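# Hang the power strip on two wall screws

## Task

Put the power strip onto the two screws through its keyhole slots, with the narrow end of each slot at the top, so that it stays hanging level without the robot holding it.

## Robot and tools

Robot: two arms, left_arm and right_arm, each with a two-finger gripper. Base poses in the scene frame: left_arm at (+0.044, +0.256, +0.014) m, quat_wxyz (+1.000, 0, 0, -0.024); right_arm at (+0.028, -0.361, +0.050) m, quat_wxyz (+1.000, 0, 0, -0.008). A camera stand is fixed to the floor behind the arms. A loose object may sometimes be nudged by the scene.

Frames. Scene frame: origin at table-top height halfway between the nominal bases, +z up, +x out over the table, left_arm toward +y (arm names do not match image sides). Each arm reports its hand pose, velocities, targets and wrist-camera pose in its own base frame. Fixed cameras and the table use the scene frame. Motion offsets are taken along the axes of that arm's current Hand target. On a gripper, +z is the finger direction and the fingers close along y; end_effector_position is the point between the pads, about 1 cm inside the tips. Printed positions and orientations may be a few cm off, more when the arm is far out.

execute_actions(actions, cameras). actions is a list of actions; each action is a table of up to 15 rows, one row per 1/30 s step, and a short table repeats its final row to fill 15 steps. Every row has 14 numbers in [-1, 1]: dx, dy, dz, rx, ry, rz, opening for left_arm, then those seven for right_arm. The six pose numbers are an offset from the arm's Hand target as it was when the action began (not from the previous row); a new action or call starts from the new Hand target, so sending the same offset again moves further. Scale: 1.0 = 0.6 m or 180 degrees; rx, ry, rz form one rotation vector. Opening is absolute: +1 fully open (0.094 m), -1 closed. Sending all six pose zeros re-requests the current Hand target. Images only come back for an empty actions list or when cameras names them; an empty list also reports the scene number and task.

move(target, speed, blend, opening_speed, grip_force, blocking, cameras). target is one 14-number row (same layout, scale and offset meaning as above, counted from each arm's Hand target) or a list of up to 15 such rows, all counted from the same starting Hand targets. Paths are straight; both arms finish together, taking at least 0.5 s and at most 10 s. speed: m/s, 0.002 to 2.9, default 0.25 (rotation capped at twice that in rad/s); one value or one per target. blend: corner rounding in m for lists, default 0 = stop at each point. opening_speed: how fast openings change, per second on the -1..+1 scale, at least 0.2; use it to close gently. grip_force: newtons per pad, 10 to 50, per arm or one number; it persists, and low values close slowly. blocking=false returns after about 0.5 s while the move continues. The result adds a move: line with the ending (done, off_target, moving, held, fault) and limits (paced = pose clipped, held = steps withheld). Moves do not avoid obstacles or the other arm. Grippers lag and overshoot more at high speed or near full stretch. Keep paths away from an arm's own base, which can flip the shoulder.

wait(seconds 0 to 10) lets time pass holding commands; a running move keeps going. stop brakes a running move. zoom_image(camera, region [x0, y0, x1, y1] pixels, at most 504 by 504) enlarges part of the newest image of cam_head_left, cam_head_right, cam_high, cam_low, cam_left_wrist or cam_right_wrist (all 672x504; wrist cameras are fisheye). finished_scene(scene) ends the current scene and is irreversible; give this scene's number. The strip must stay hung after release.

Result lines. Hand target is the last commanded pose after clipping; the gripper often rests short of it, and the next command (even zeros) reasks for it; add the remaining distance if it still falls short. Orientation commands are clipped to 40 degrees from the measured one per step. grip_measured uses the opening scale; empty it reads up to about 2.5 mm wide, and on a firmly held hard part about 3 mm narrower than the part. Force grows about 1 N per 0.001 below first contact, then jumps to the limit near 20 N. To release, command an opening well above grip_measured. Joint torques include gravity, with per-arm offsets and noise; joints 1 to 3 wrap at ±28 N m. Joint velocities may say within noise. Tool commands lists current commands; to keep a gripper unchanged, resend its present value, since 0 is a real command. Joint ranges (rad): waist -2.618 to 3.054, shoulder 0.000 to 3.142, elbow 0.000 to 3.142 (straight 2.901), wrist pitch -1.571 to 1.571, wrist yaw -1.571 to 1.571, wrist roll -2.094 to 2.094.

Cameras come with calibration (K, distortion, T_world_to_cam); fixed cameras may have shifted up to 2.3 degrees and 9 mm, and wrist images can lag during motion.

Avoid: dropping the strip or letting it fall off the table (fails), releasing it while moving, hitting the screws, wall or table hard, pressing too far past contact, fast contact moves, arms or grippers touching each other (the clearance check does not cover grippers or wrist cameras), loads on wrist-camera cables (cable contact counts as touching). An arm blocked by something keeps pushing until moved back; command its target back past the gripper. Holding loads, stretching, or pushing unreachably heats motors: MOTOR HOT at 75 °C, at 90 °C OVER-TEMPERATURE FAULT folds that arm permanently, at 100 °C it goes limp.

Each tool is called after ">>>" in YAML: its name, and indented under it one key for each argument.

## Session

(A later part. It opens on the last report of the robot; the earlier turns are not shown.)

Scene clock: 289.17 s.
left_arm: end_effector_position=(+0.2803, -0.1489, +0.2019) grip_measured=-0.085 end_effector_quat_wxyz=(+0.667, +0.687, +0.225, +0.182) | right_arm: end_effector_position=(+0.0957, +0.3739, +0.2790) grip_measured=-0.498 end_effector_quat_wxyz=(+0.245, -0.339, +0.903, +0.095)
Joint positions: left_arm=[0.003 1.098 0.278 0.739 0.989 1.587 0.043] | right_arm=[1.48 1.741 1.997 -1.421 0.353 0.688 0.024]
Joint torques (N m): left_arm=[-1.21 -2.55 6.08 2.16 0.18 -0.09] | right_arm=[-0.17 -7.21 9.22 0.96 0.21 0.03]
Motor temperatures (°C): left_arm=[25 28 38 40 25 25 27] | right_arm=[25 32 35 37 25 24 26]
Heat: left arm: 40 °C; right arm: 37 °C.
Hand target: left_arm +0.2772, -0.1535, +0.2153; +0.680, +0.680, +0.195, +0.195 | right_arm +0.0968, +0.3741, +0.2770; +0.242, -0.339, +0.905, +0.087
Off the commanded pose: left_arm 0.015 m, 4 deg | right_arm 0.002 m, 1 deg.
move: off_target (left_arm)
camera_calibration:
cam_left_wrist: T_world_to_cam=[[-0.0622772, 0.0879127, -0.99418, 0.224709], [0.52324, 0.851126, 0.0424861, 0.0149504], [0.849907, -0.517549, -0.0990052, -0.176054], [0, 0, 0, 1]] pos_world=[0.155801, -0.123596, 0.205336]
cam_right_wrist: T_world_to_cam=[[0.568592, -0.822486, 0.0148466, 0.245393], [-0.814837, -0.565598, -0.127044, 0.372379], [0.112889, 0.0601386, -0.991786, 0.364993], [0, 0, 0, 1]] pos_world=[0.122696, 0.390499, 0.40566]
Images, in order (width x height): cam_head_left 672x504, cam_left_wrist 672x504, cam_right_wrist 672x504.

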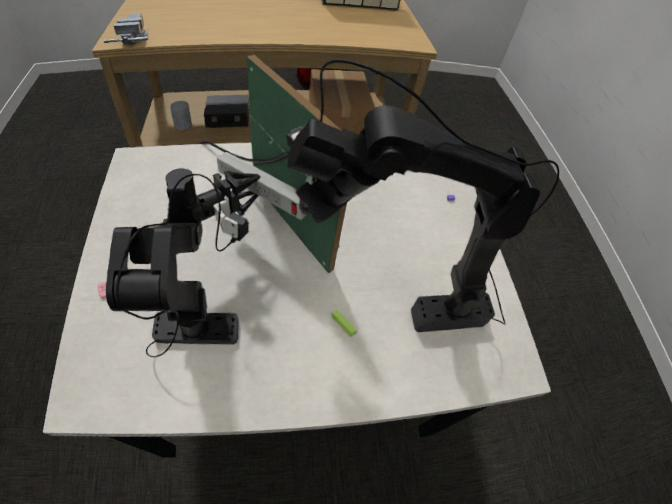

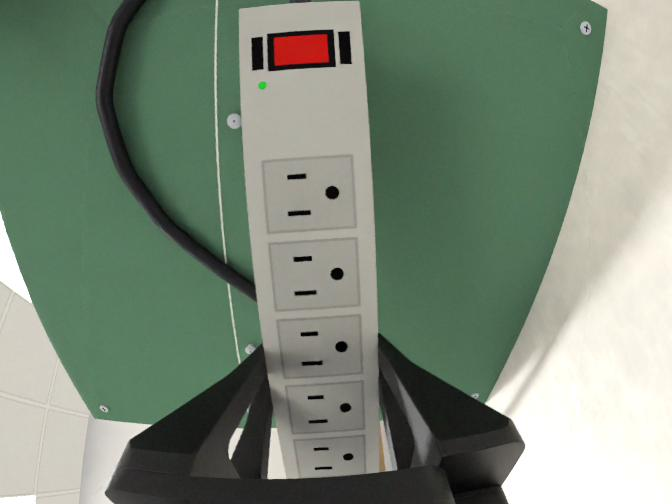

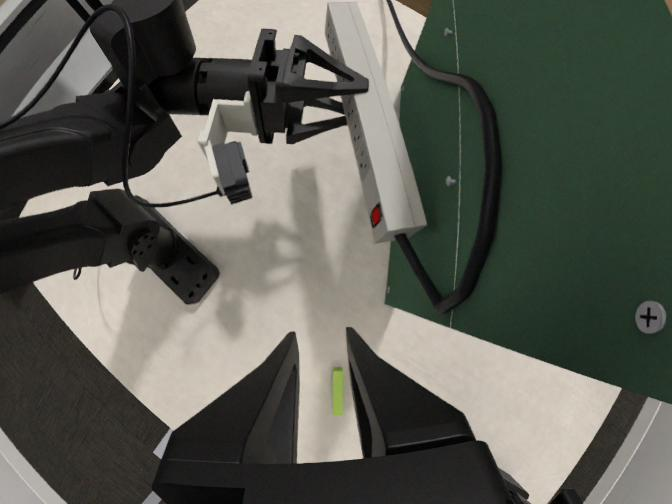

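>>> move:
  target:
    - [0,-0.175,0,0,0,0,-0.25,0,0,0,0,0,0,-0.5]
    - [-0.008,-0.175,0.02,-0.0085,-0.0863,0.0309,-0.25,0,0,0,0,0,0,-0.5]
  speed: [0.15,0.1]
  blend: [0.01,0]
  cameras: ["cam_left_wrist","cam_right_wrist","cam_head_left"]

>>> zoom_image:
  camera: "cam_head_left"
  region: [190, 50, 350, 270]

>>> zoom_image:
  camera: "cam_right_wrist"
  region: [310, 0, 560, 310]

Scene clock: 353.80 s.
left_arm: end_effector_position=(+0.2884, -0.1607, +0.0948) grip_measured=-0.085 end_effector_quat_wxyz=(+0.678, +0.712, +0.144, +0.111) | right_arm: end_effector_position=(+0.0957, +0.3739, +0.2790) grip_measured=-0.498 end_effector_quat_wxyz=(+0.245, -0.339, +0.903, +0.095)
Joint positions: left_arm=[0.03 1.936 0.288 1.481 1.234 1.691 0.043] | right_arm=[1.48 1.741 1.997 -1.421 0.353 0.688 0.024]
Joint torques (N m): left_arm=[-0.43 -5.27 3.06 2.37 0.83 0.42] | right_arm=[-0.21 -7.21 9.17 0.99 0.19 0.03]
Heat: left arm: 42 °C; right arm: 35 °C.
Hand target: left_arm +0.2795, -0.1663, +0.1102; +0.699, +0.699, +0.066, +0.137 | right_arm +0.0968, +0.3741, +0.2770; +0.242, -0.339, +0.905, +0.087
Off the commanded pose: left_arm 0.019 m, 10 deg | right_arm 0.002 m, 1 deg.
joint sent to its limit (left arm) — joint 4 (wrist pitch), upper limit. The joint targets still meet the commanded pose.
move: off_target (left_arm)
camera_calibration:
cam_left_wrist: T_world_to_cam=[[-0.0329274, 0.113915, -0.992945, 0.115395], [0.697156, 0.7145, 0.0588518, -0.0483531], [0.716163, -0.690299, -0.102943, -0.188454], [0, 0, 0, 1]] pos_world=[0.172473, -0.108687, 0.0980266]
cam_right_wrist: T_world_to_cam=[[0.568592, -0.822486, 0.0148466, 0.245393], [-0.814837, -0.565598, -0.127044, 0.372379], [0.112889, 0.0601386, -0.991786, 0.364993], [0, 0, 0, 1]] pos_world=[0.122696, 0.390499, 0.40566]
Images, in order (width x height): cam_head_left 672x504, cam_left_wrist 672x504, cam_right_wrist 672x504.

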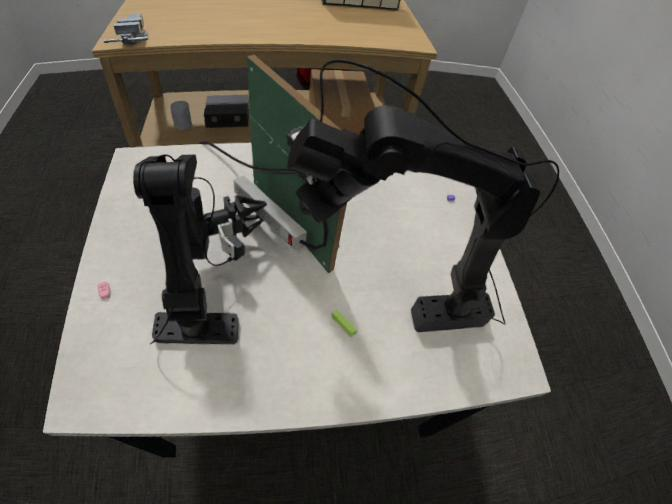

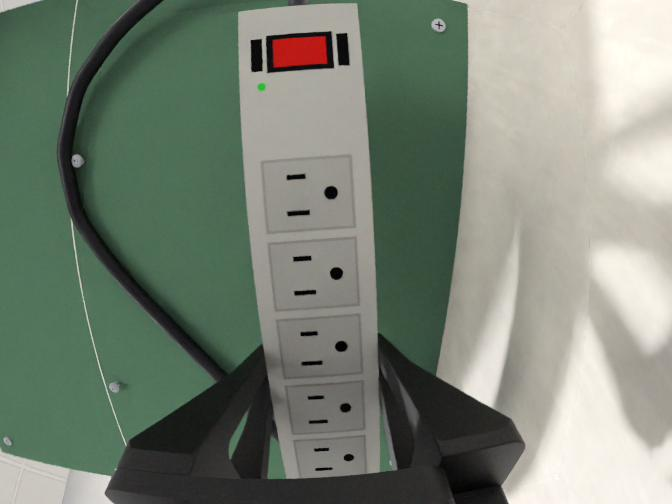

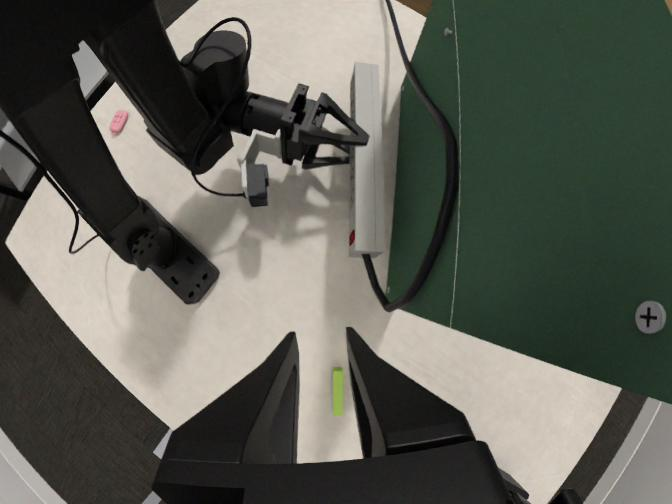

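Scaled by 2.291 from the camera's 672x504 image, which has a finer 960x720 frame.

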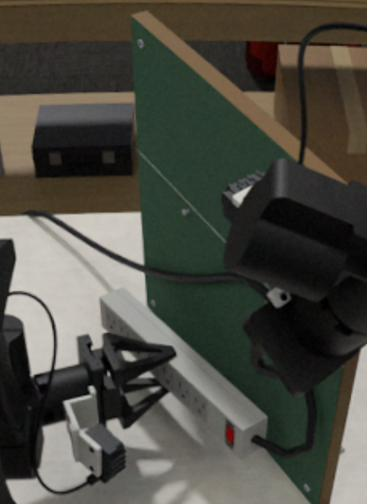

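Scaled by 1.626 from the camera's 672x504 image, which has a finer 960x720 frame.

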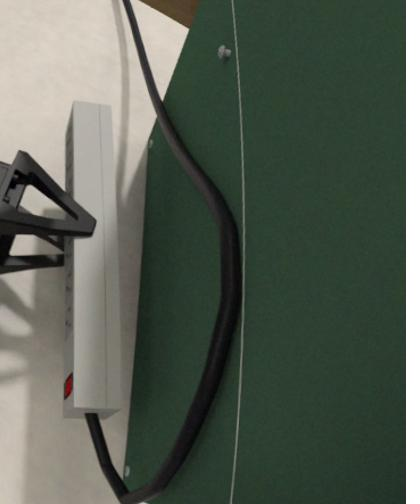

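>>> move:
  target:
    - [-0.0038,0,0.0235,0.0057,0.0013,0.0267,-0.25,0,0,0,0,0,0,-0.5]
    - [0.0177,0.2157,0.0265,0.0057,0.0013,0.0267,-0.25,0,0,0,0,0,0,-0.5]
  speed: [0.08,0.12]
  cameras: ["cam_left_wrist","cam_right_wrist","cam_head_left"]

>>> zoom_image:
  camera: "cam_right_wrist"
  region: [310, 0, 560, 310]

>>> zoom_image:
  camera: "cam_head_left"
  region: [190, 50, 350, 270]

Scene clock: 379.50 s.
left_arm: end_effector_position=(+0.2791, -0.1770, +0.2120) grip_measured=-0.085 end_effector_quat_wxyz=(+0.679, +0.716, +0.069, +0.147) | right_arm: end_effector_position=(+0.0957, +0.3739, +0.2790) grip_measured=-0.498 end_effector_quat_wxyz=(+0.245, -0.339, +0.903, +0.095)
Joint positions: left_arm=[-0.028 1.3 0.438 0.753 1.232 1.791 0.043] | right_arm=[1.48 1.741 1.997 -1.421 0.353 0.688 0.024]
Joint torques (N m): left_arm=[-1.02 -6.87 9.51 1.49 0.16 -0.28] | right_arm=[-0.21 -7.2 9.2 0.97 0.2 0.01]
Heat: left arm: 43 °C; right arm: 35 °C.
Hand target: left_arm +0.2812, -0.1806, +0.2403; +0.686, +0.707, +0.039, +0.167 | right_arm +0.0968, +0.3741, +0.2770; +0.242, -0.339, +0.905, +0.087
Off the commanded pose: left_arm 0.029 m, 4 deg | right_arm 0.002 m, 1 deg.
move: off_target (left_arm)
camera_calibration:
cam_left_wrist: T_world_to_cam=[[0.125921, 0.144079, -0.981522, 0.191937], [0.719759, 0.667621, 0.19034, -0.0794889], [0.682708, -0.730427, -0.0196345, -0.196392], [0, 0, 0, 1]] pos_world=[0.167122, -0.118036, 0.199665]
cam_right_wrist: T_world_to_cam=[[0.568592, -0.822486, 0.0148466, 0.245393], [-0.814837, -0.565598, -0.127044, 0.372379], [0.112889, 0.0601386, -0.991786, 0.364993], [0, 0, 0, 1]] pos_world=[0.122696, 0.390499, 0.40566]
Images, in order (width x height): cam_head_left 672x504, cam_left_wrist 672x504, cam_right_wrist 672x504.

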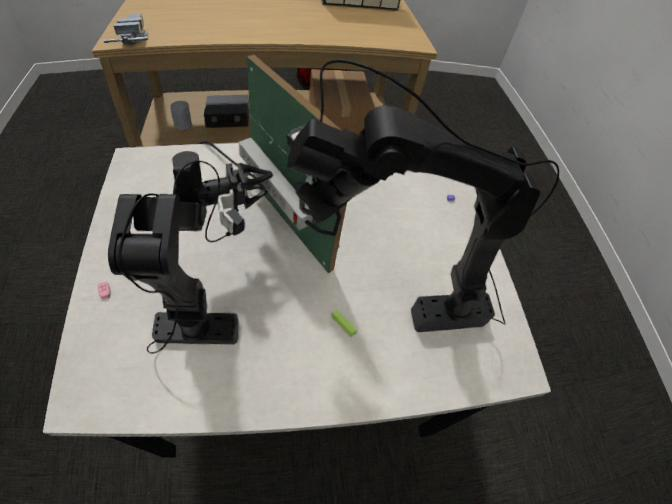

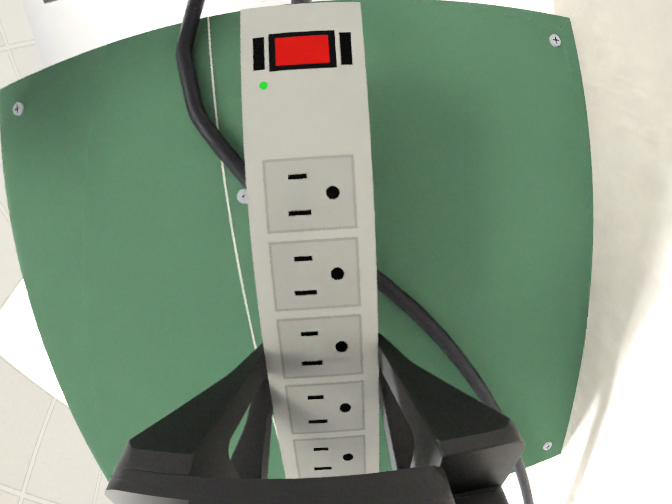

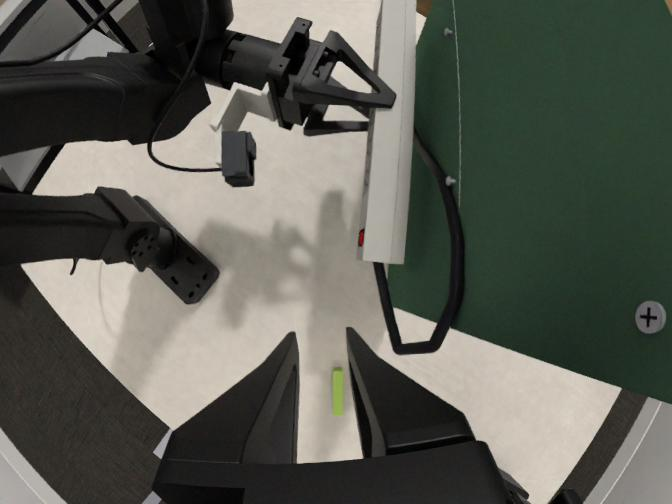

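Scaled by 1.626 from the camera's 672x504 image, which has a finer 960x720 frame.

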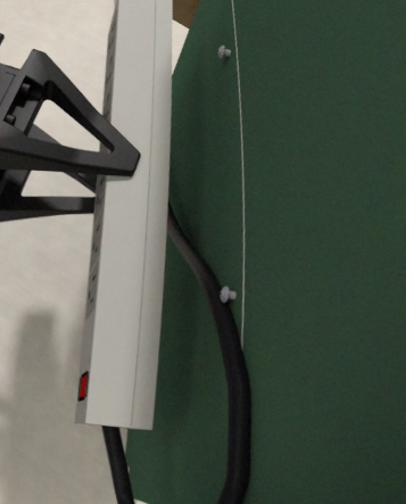

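Scaled by 2.291 from the camera's 672x504 image, which has a finer 960x720 frame.

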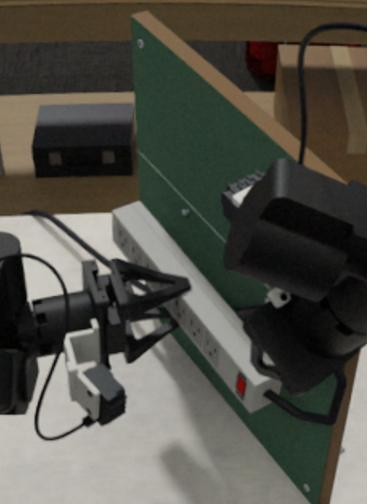

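>>> move:
  target:
    - [0,0,-0.1,0,0,0,-0.25,-0.18,0,-0.13,0,0,0,-0.5]
    - [0,0.28,-0.1,0,0,0,-0.25,-0.30,-0.55,-0.35,0,0,0,-0.5]
  speed: [0.2,0.3]
  blend: [0.03,0]
  cameras: ["cam_left_wrist","cam_right_wrist","cam_head_left","cam_head_right","cam_high"]

>>> zoom_image:
  camera: "cam_head_left"
  region: [170, 50, 370, 290]

Scene clock: 395.93 s.
left_arm: end_effector_position=(+0.2440, -0.1292, +0.3899) grip_measured=-0.085 end_effector_quat_wxyz=(+0.692, +0.700, +0.042, +0.174) | right_arm: end_effector_position=(+0.3546, +0.1620, +0.5454) grip_measured=-0.498 end_effector_quat_wxyz=(+0.582, -0.261, +0.758, +0.138)
Joint positions: left_arm=[0.217 0.991 0.884 0.303 1.479 1.562 0.043] | right_arm=[0.316 1.809 2.857 -1.345 -0.239 -0.171 0.024]
Joint torques (N m): left_arm=[-0.54 -3.43 9.91 0.78 0.01 -0.29] | right_arm=[-0.5 -6.45 4.71 2.06 -0.13 -0.06]
Heat: left arm: 39 °C; right arm: 35 °C.
Hand target: left_arm +0.2347, -0.1326, +0.4057; +0.686, +0.707, +0.039, +0.167 | right_arm +0.3513, +0.1603, +0.5508; +0.275, -0.334, +0.897, +0.092
Off the commanded pose: left_arm 0.019 m, 1 deg | right_arm 0.006 m, 44 deg; orientation clipped.
elbow stopped short (right arm): the move would have taken joint 3 (elbow) straighter than the controller allows.
move: off_target (left_arm, right_arm); limits=paced
camera_calibration:
cam_left_wrist: T_world_to_cam=[[0.206874, 0.11398, -0.971706, 0.336619], [0.704613, 0.671693, 0.228799, -0.130793], [0.678766, -0.732009, 0.0586439, -0.163775], [0, 0, 0, 1]] pos_world=[0.133685, -0.0703995, 0.366624]
cam_right_wrist: T_world_to_cam=[[0.474842, -0.879533, 0.0307804, -0.0462818], [-0.548051, -0.322885, -0.771613, 0.714935], [0.688597, 0.349525, -0.635348, 0.167308], [0, 0, 0, 1]] pos_world=[0.298589, 0.131657, 0.659376]
Images, in order (width x height): cam_head_left 672x504, cam_head_right 672x504, cam_high 672x504, cam_left_wrist 672x504, cam_right_wrist 672x504.

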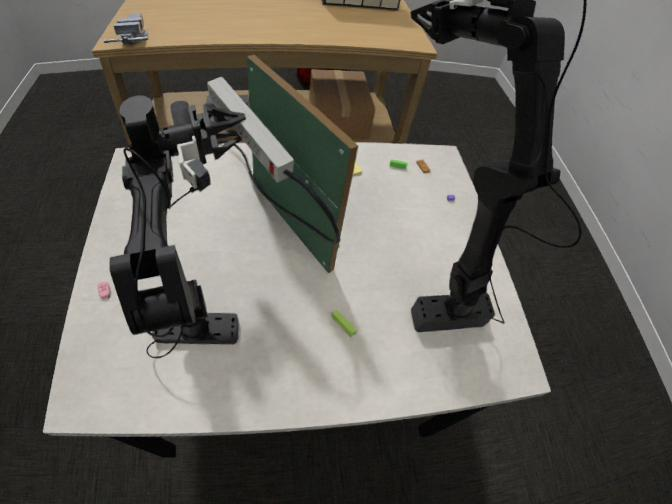

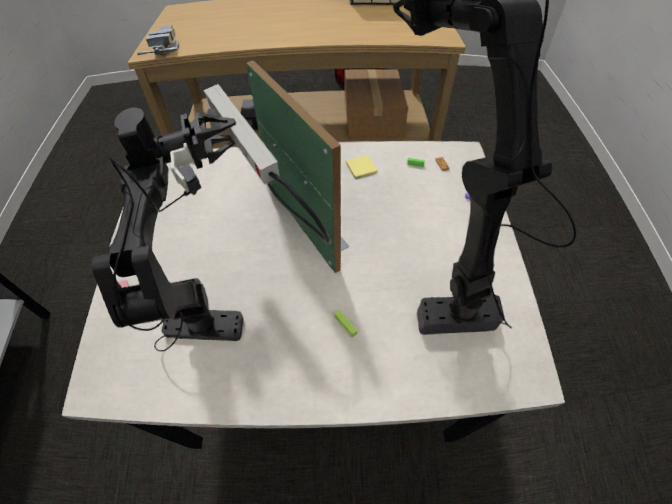

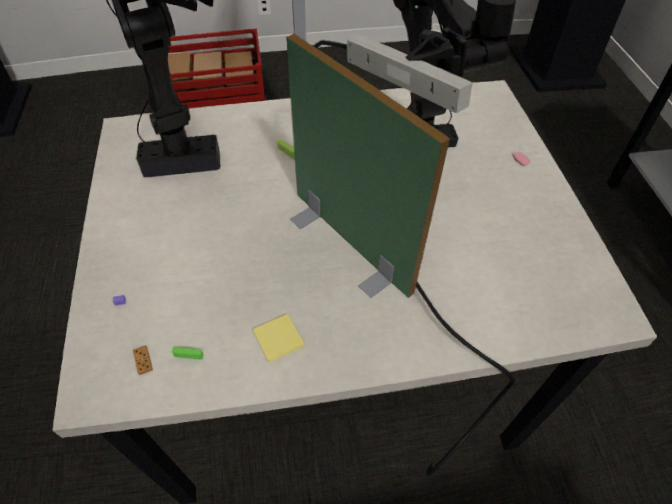

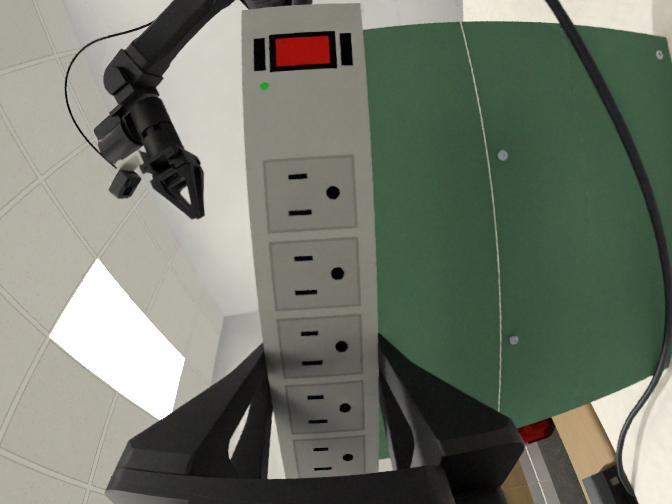

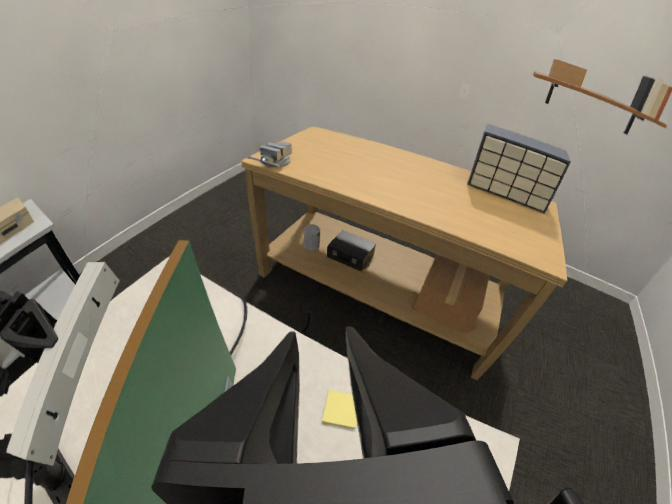

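Scaled by 2.100 from the camera's 672x504 image, which has a finer 960x720 frame.

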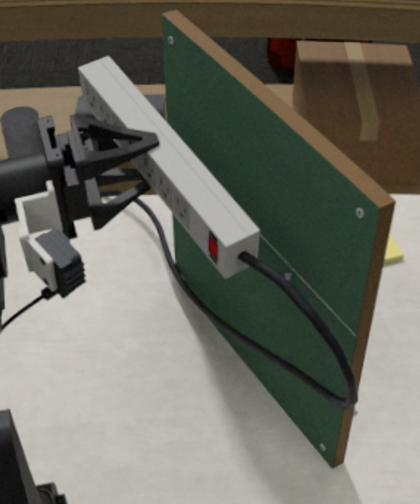

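>>> move:
  target: [-0.0052,-0.1598,0.0628,0.0102,0.0098,-0.0467,-0.25,0.337,-0.144,0.079,0.2065,-0.2053,0.1832,-0.5]
  speed: 0.2
  cameras: ["cam_left_wrist","cam_head_left","cam_head_right"]

>>> zoom_image:
  camera: "cam_head_left"
  region: [170, 50, 370, 290]

>>> zoom_image:
  camera: "cam_left_wrist"
  region: [200, 0, 620, 480]

Scene clock: 435.67 s.
left_arm: end_effector_position=(+0.2666, -0.1592, +0.3053) grip_measured=-0.085 end_effector_quat_wxyz=(+0.675, +0.715, +0.118, +0.141) | right_arm: end_effector_position=(+0.3043, +0.0044, +0.4022) grip_measured=-0.498 end_effector_quat_wxyz=(+0.589, +0.064, +0.806, -0.017)
Joint positions: left_arm=[0.039 1.014 0.702 0.163 1.236 1.755 0.043] | right_arm=[0.162 0.941 1.327 -0.709 0.257 0.135 0.024]
Joint torques (N m): left_arm=[-1.07 -2.55 6.87 1.58 0.41 -0.3] | right_arm=[-0.44 -1.37 6.57 2.07 0.15 0.12]
Motor temperatures (°C): left_arm=[25 26 38 36 24 26 28] | right_arm=[25 31 34 42 25 24 26]
Heat: left arm: 38 °C; right arm: 42 °C.
Hand target: left_arm +0.2593, -0.1642, +0.3107; +0.684, +0.711, +0.104, +0.126 | right_arm +0.3014, +0.0005, +0.4006; +0.589, +0.073, +0.804, -0.020
Off the commanded pose: left_arm 0.010 m, 3 deg | right_arm 0.005 m, 1 deg.
move: off_target (left_arm)
camera_calibration:
cam_left_wrist: T_world_to_cam=[[0.0425682, 0.136813, -0.989682, 0.306051], [0.687457, 0.714788, 0.12838, -0.0651775], [0.724977, -0.685828, -0.0636254, -0.163764], [0, 0, 0, 1]] pos_world=[0.150504, -0.107598, 0.300841]
Images, in order (width x height): cam_head_left 672x504, cam_head_right 672x504, cam_left_wrist 672x504.

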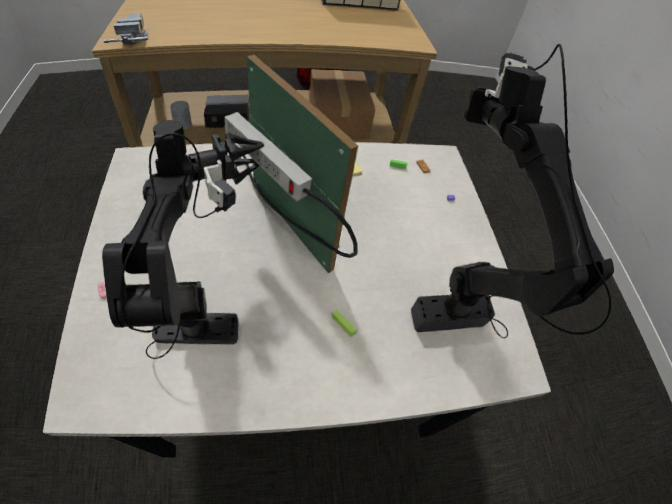

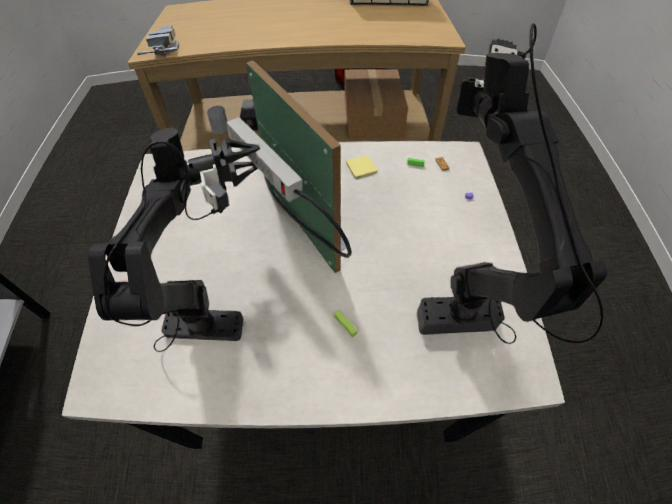

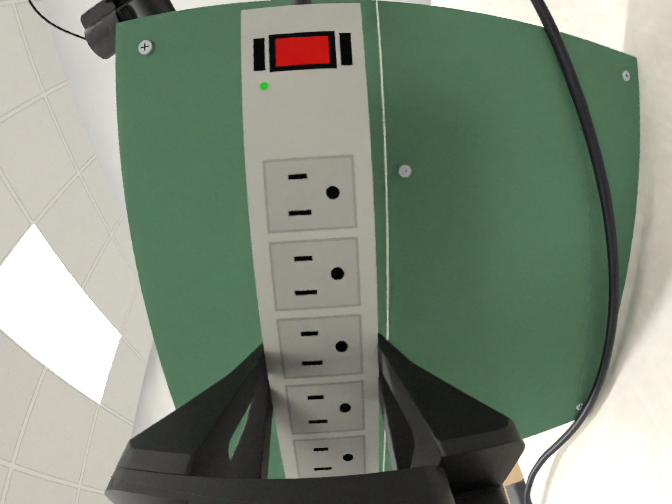

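Scaled by 2.100 from the camera's 672x504 image, which has a finer 960x720 frame.

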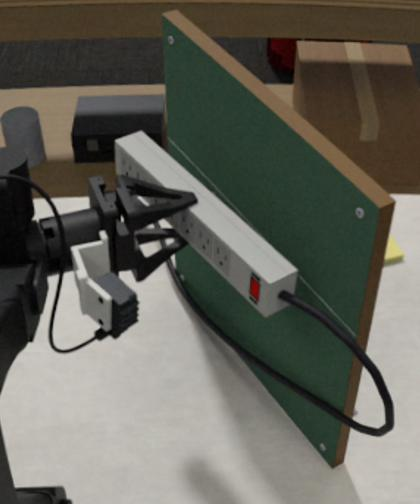

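Scaled by 1.050 from the camera's 672x504 image, which has a finer 960x720 frame.

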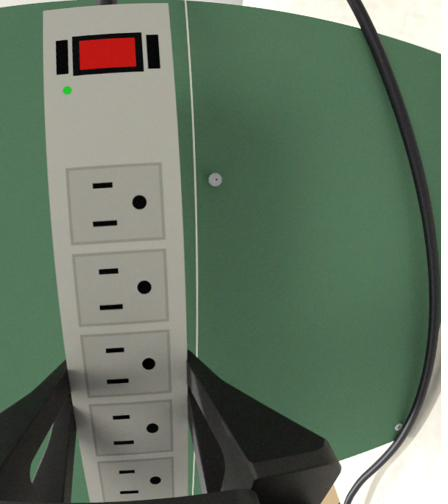

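>>> execute_actions:
  actions: []
  cameras: ["cam_left_wrist", "cam_high", "cam_head_right"]

Scene clock: 459.50 s.
left_arm: end_effector_position=(+0.2667, -0.1591, +0.3052) grip_measured=-0.085 end_effector_quat_wxyz=(+0.675, +0.715, +0.118, +0.141) | right_arm: end_effector_position=(+0.3043, +0.0043, +0.4022) grip_measured=-0.498 end_effector_quat_wxyz=(+0.589, +0.064, +0.806, -0.017)
Joint positions: left_arm=[0.039 1.014 0.702 0.163 1.236 1.755 0.043] | right_arm=[0.162 0.941 1.327 -0.708 0.257 0.135 0.024]
Joint velocities: within noise
Joint torques (N m): left_arm=[-1.11 -2.52 6.9 1.59 0.41 -0.31] | right_arm=[-0.4 -1.4 6.56 2.06 0.14 0.09]
Motor temperatures (°C): left_arm=[25 26 37 36 24 26 28] | right_arm=[25 31 36 41 25 24 26]
Heat: left arm: 37 °C; right arm: 41 °C.
Hand target: left_arm +0.2593, -0.1641, +0.3107; +0.684, +0.711, +0.104, +0.127 | right_arm +0.3014, +0.0005, +0.4006; +0.589, +0.073, +0.804, -0.020
Tool commands: left_gripper/opening=-0.25 right_gripper/opening=-0.5
Off the commanded pose: left_arm 0.010 m, 3 deg | right_arm 0.005 m, 1 deg.
camera_calibration:
cam_left_wrist: T_world_to_cam=[[0.0425084, 0.136969, -0.989663, 0.306066], [0.687157, 0.715059, 0.128479, -0.0652033], [0.725265, -0.685515, -0.0637232, -0.163817], [0, 0, 0, 1]] pos_world=[0.150605, -0.107596, 0.30084]
Images, in order (width x height): cam_head_right 672x504, cam_high 672x504, cam_left_wrist 672x504.

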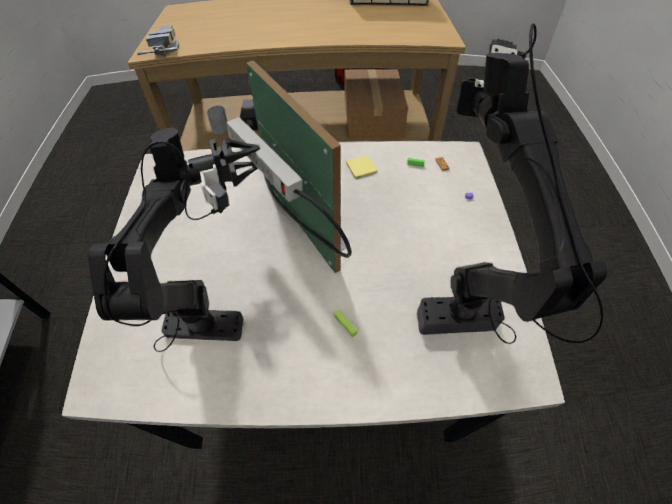

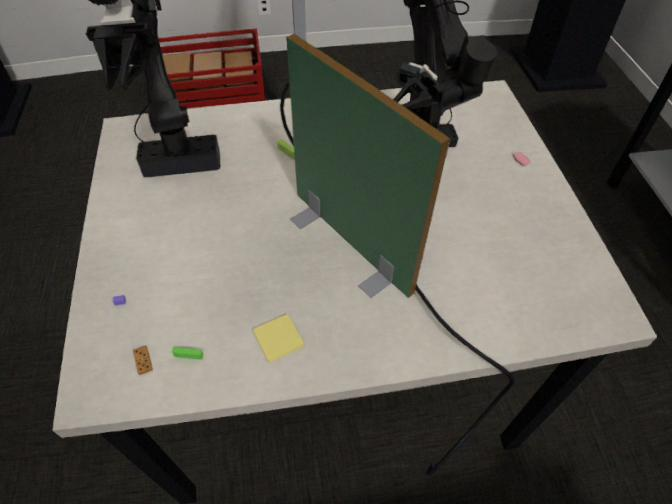

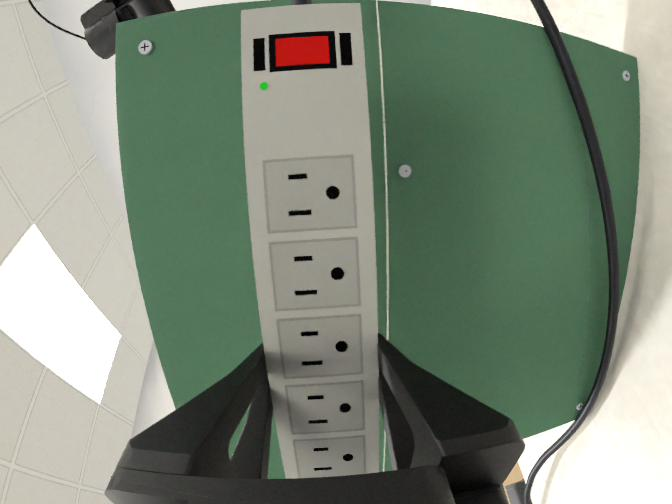

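>>> move:
  target: [0.0207,0.0009,0.0515,-0.0027,-0.0115,0.0086,-0.25,0,0,0,0,0,0,-0.5]
  speed: 0.06
  cameras: ["cam_left_wrist", "cam_head_right","cam_high"]

Scene clock: 529.33 s.
left_arm: end_effector_position=(+0.2842, -0.1838, +0.2861) grip_measured=-0.085 end_effector_quat_wxyz=(+0.673, +0.721, +0.108, +0.123) | right_arm: end_effector_position=(+0.3043, +0.0042, +0.4023) grip_measured=-0.498 end_effector_quat_wxyz=(+0.589, +0.064, +0.806, -0.017)
Joint positions: left_arm=[-0.064 1.139 0.702 0.273 1.173 1.755 0.043] | right_arm=[0.162 0.941 1.327 -0.708 0.258 0.135 0.024]
Joint torques (N m): left_arm=[-1.14 -3.44 10.36 1.65 0.4 -0.38] | right_arm=[-0.4 -1.32 6.56 2.06 0.14 0.09]
Heat: left arm: 36 °C; right arm: 41 °C.
Hand target: left_arm +0.2810, -0.1894, +0.3107; +0.687, +0.711, +0.081, +0.123 | right_arm +0.3014, +0.0004, +0.4006; +0.589, +0.073, +0.805, -0.020
Off the commanded pose: left_arm 0.026 m, 4 deg | right_arm 0.005 m, 1 deg.
move: off_target (left_arm)
camera_calibration:
cam_left_wrist: T_world_to_cam=[[0.033943, 0.145296, -0.988806, 0.293438], [0.717338, 0.68536, 0.125332, -0.0702525], [0.695898, -0.713562, -0.0809631, -0.186479], [0, 0, 0, 1]] pos_world=[0.170205, -0.127551, 0.28386]
Images, in order (width x height): cam_head_right 672x504, cam_high 672x504, cam_left_wrist 672x504.

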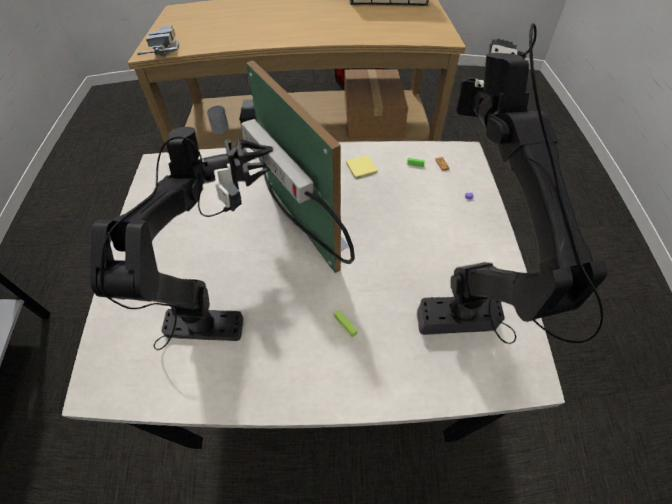

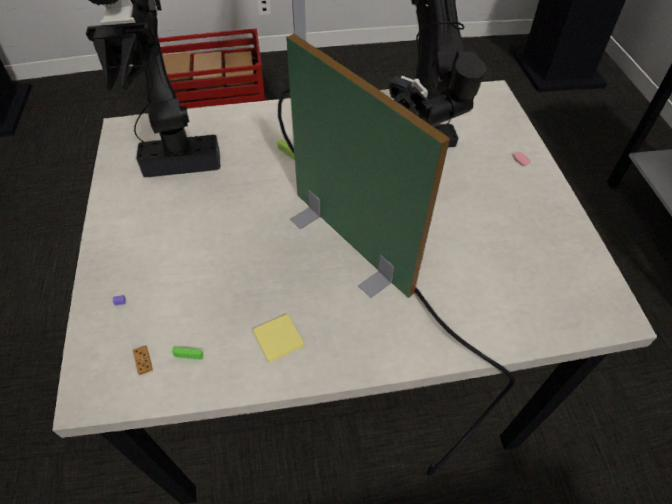

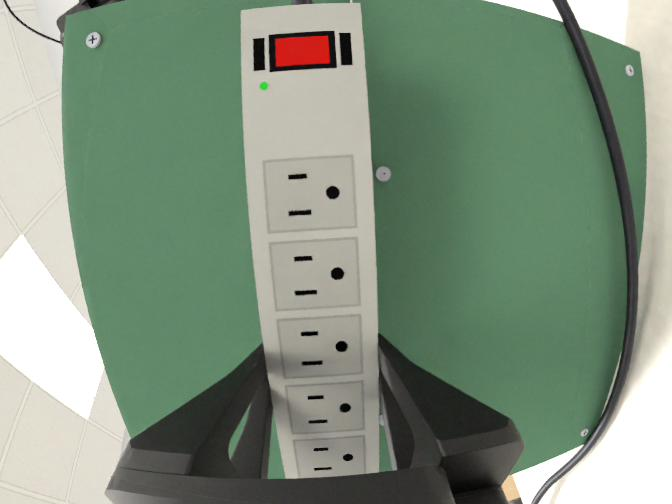

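>>> zoom_image:
  camera: "cam_left_wrist"
  region: [340, 130, 480, 450]

>>> zoom_image:
  camera: "cam_left_wrist"
  region: [350, 390, 420, 450]

Scaled by 1.575 from the camera's 672x504 image, which has a finer 960x720 frame.

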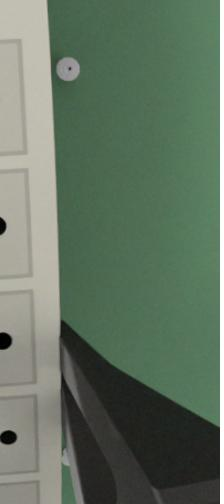

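Scaled by 7.200 from the camera's 672x504 image, which has a finer 960x720 frame.

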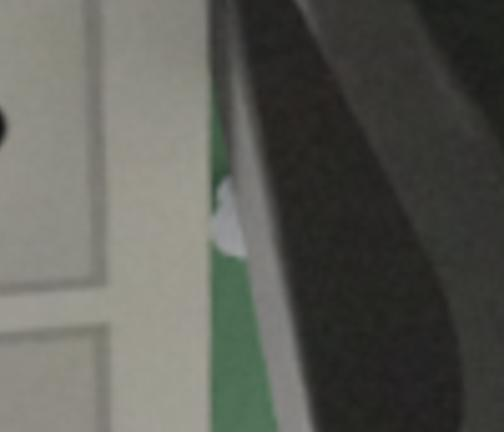

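>>> move:
  target: [0.0025,-0.0503,0,-0.0105,0.0039,0.0110,-0.25,0,0,0,0,0,0,-0.5]
  speed: 0.06
  cameras: ["cam_left_wrist", "cam_head_right", "cam_low"]

>>> zoom_image:
  camera: "cam_left_wrist"
  region: [340, 130, 480, 450]

>>> zoom_image:
  camera: "cam_head_right"
  region: [220, 100, 360, 220]

Scene clock: 609.13 s.
left_arm: end_effector_position=(+0.2898, -0.1842, +0.2765) grip_measured=-0.085 end_effector_quat_wxyz=(+0.687, +0.706, +0.079, +0.156) | right_arm: end_effector_position=(+0.3043, +0.0042, +0.4023) grip_measured=-0.498 end_effector_quat_wxyz=(+0.589, +0.064, +0.806, -0.017)
Joint positions: left_arm=[-0.064 1.195 0.612 0.562 1.173 1.701 0.043] | right_arm=[0.162 0.941 1.327 -0.708 0.258 0.135 0.024]
Joint torques (N m): left_arm=[-0.73 -3.48 6.42 1.66 0.3 -0.39] | right_arm=[-0.42 -1.35 6.53 2.06 0.15 0.1]
Heat: left arm: 39 °C; right arm: 43 °C.
Hand target: left_arm +0.2840, -0.1877, +0.2807; +0.696, +0.701, +0.071, +0.141 | right_arm +0.3014, +0.0004, +0.4006; +0.589, +0.073, +0.805, -0.020
Off the commanded pose: left_arm 0.008 m, 2 deg | right_arm 0.005 m, 1 deg.
move: done
camera_calibration:
cam_left_wrist: T_world_to_cam=[[0.125277, 0.119185, -0.984937, 0.251404], [0.702144, 0.690726, 0.172891, -0.0805519], [0.700927, -0.713227, 0.00284668, -0.216042], [0, 0, 0, 1]] pos_world=[0.176494, -0.128411, 0.262159]
Images, in order (width x height): cam_head_right 672x504, cam_low 672x504, cam_left_wrist 672x504.

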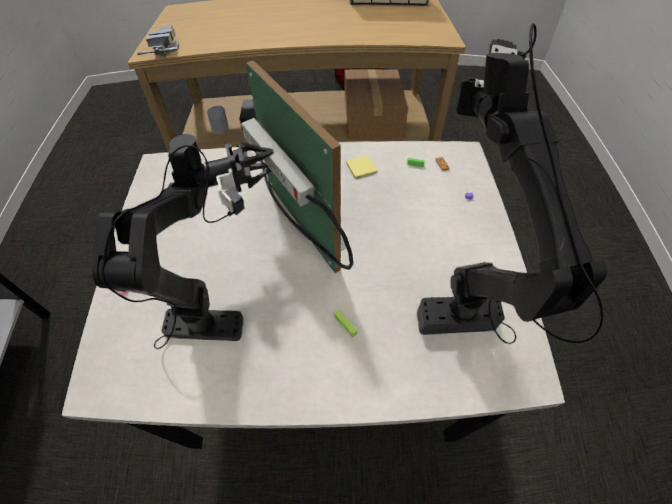

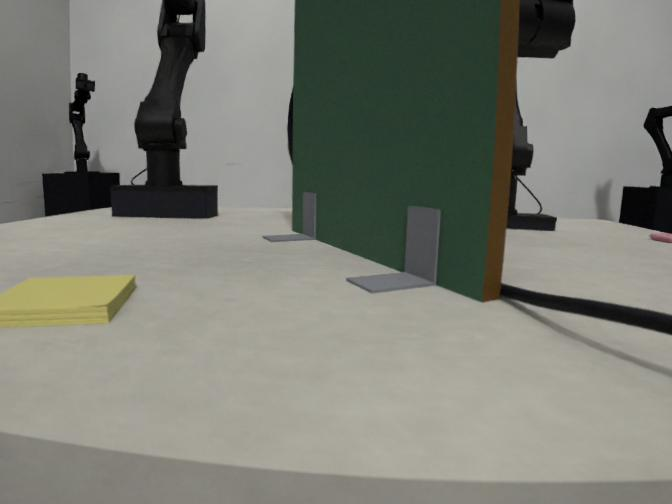

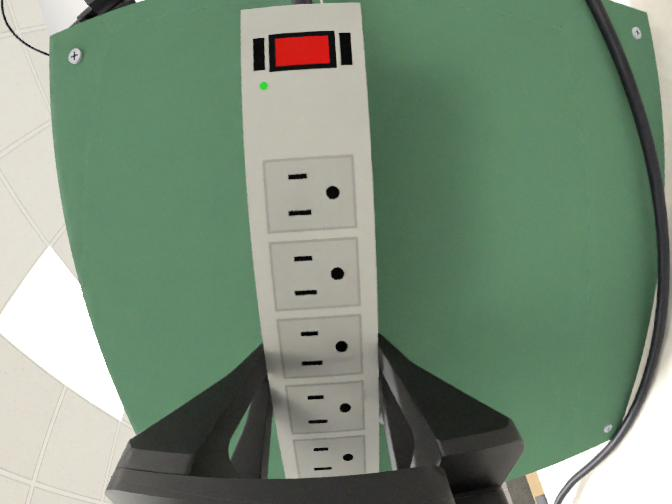

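Scaled by 1.575 from the camera's 672x504 image, which has a finer 960x720 frame.

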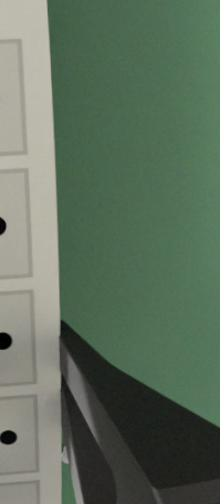

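Scaled by 3.600 from the camera's 672x504 image, which has a finer 960x720 frame.

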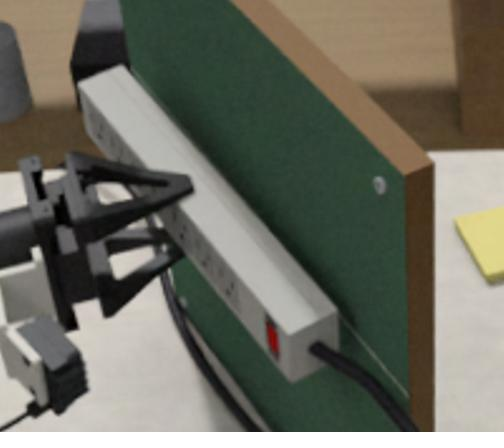

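>>> move:
  target: [-0.0048,-0.033,0,0,0,-0.0143,-0.25,0,0,0,0,0,0,-0.5]
  speed: 0.06
  cameras: ["cam_left_wrist", "cam_head_right"]

>>> zoom_image:
  camera: "cam_left_wrist"
  region: [340, 130, 480, 450]

>>> zoom_image:
  camera: "cam_head_right"
  region: [220, 100, 360, 220]

Scene clock: 622.57 s.
left_arm: end_effector_position=(+0.2890, -0.1841, +0.2565) grip_measured=-0.085 end_effector_quat_wxyz=(+0.690, +0.703, +0.095, +0.140) | right_arm: end_effector_position=(+0.3043, +0.0042, +0.4023) grip_measured=-0.498 end_effector_quat_wxyz=(+0.589, +0.064, +0.806, -0.017)
Joint positions: left_arm=[-0.064 1.231 0.548 0.663 1.173 1.654 0.043] | right_arm=[0.162 0.941 1.327 -0.708 0.258 0.135 0.024]
Joint torques (N m): left_arm=[-0.96 -3.58 6.2 1.67 0.26 -0.41] | right_arm=[-0.38 -1.33 6.49 2.04 0.16 0.09]
Heat: left arm: 37 °C; right arm: 43 °C.
Hand target: left_arm +0.2832, -0.1881, +0.2607; +0.699, +0.699, +0.087, +0.125 | right_arm +0.3014, +0.0004, +0.4006; +0.589, +0.073, +0.805, -0.020
Off the commanded pose: left_arm 0.008 m, 2 deg | right_arm 0.005 m, 1 deg.
move: done
camera_calibration:
cam_left_wrist: T_world_to_cam=[[0.081897, 0.103978, -0.991202, 0.24331], [0.708588, 0.693304, 0.131275, -0.067316], [0.700854, -0.713105, -0.0168983, -0.210291], [0, 0, 0, 1]] pos_world=[0.175156, -0.128588, 0.246453]
Images, in order (width x height): cam_head_right 672x504, cam_left_wrist 672x504.

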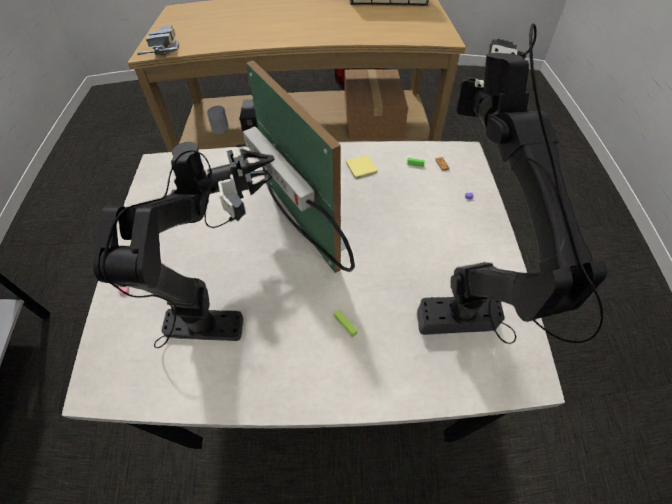

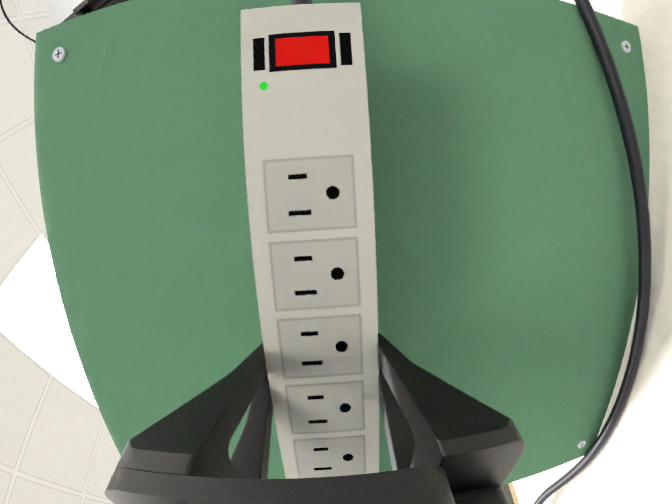

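Scaled by 1.575 from the camera's 672x504 image, which has a finer 960x720 frame.

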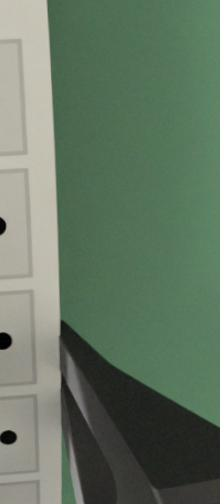

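Scaled by 3.600 from the camera's 672x504 image, which has a finer 960x720 frame.

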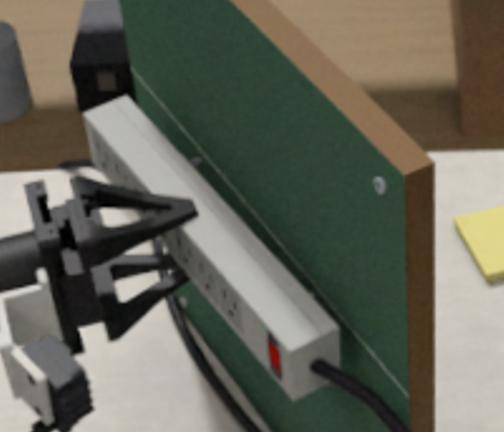

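>>> move:
  target: [0.0085,-0.0023,0.0357,0,0,0,-0.25,0,0,0,0,0,0,-0.5]
  speed: 0.05
  cameras: ["cam_left_wrist", "cam_head_right"]

>>> zoom_image:
  camera: "cam_head_right"
  region: [220, 100, 360, 220]

Scene clock: 652.83 s.
left_arm: end_effector_position=(+0.2913, -0.2007, +0.2433) grip_measured=-0.085 end_effector_quat_wxyz=(+0.689, +0.708, +0.099, +0.119) | right_arm: end_effector_position=(+0.3043, +0.0042, +0.4023) grip_measured=-0.498 end_effector_quat_wxyz=(+0.589, +0.064, +0.806, -0.017)
Joint positions: left_arm=[-0.126 1.29 0.548 0.691 1.136 1.649 0.043] | right_arm=[0.162 0.941 1.327 -0.708 0.258 0.135 0.024]
Joint torques (N m): left_arm=[-2.11 -3.75 8.59 1.74 -0.07 -0.39] | right_arm=[-0.39 -1.35 6.58 2.05 0.15 0.11]
Heat: left arm: 37 °C; right arm: 44 °C.
Hand target: left_arm +0.2945, -0.2071, +0.2597; +0.699, +0.699, +0.087, +0.125 | right_arm +0.3014, +0.0004, +0.4006; +0.589, +0.073, +0.805, -0.020
Off the commanded pose: left_arm 0.018 m, 2 deg | right_arm 0.005 m, 1 deg.
move: off_target (left_arm)
camera_calibration:
cam_left_wrist: T_world_to_cam=[[0.0494075, 0.104995, -0.993245, 0.241838], [0.729987, 0.674929, 0.107658, -0.0598454], [0.681673, -0.730374, -0.0432985, -0.215338], [0, 0, 0, 1]] pos_world=[0.178528, -0.142278, 0.237323]
Images, in order (width x height): cam_head_right 672x504, cam_left_wrist 672x504.

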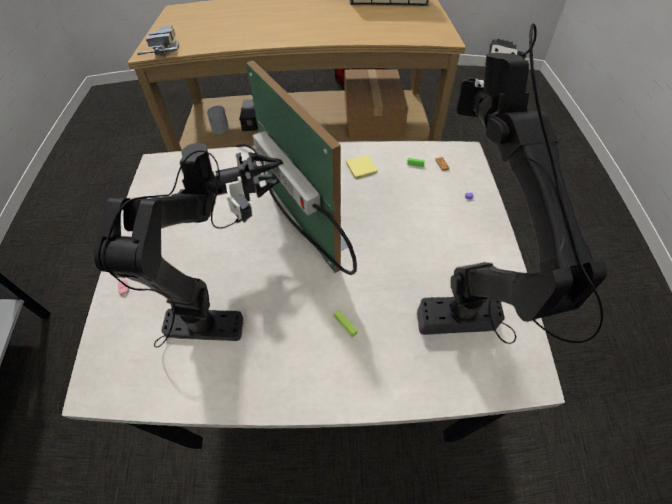

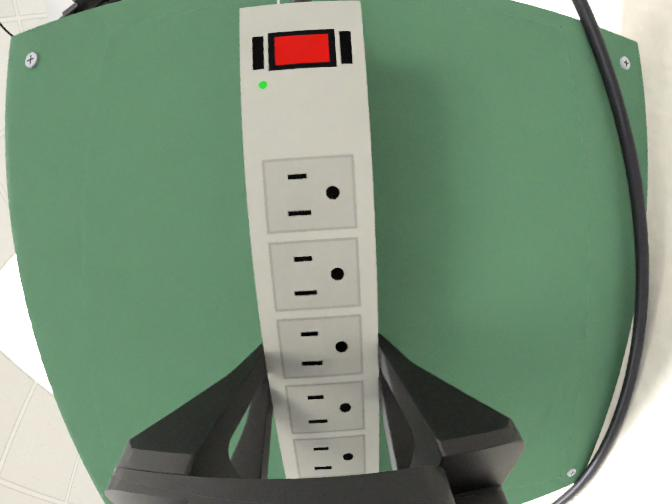

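Scaled by 3.600 from the camera's 672x504 image, which has a finer 960x720 frame.

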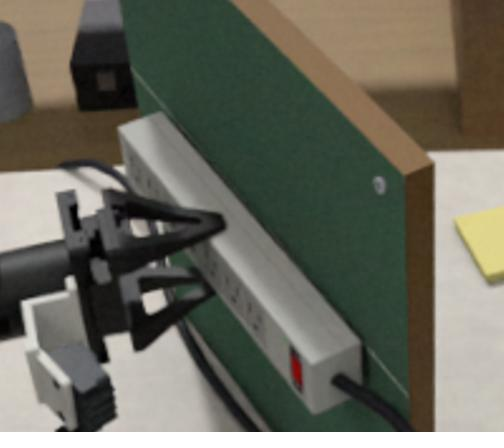

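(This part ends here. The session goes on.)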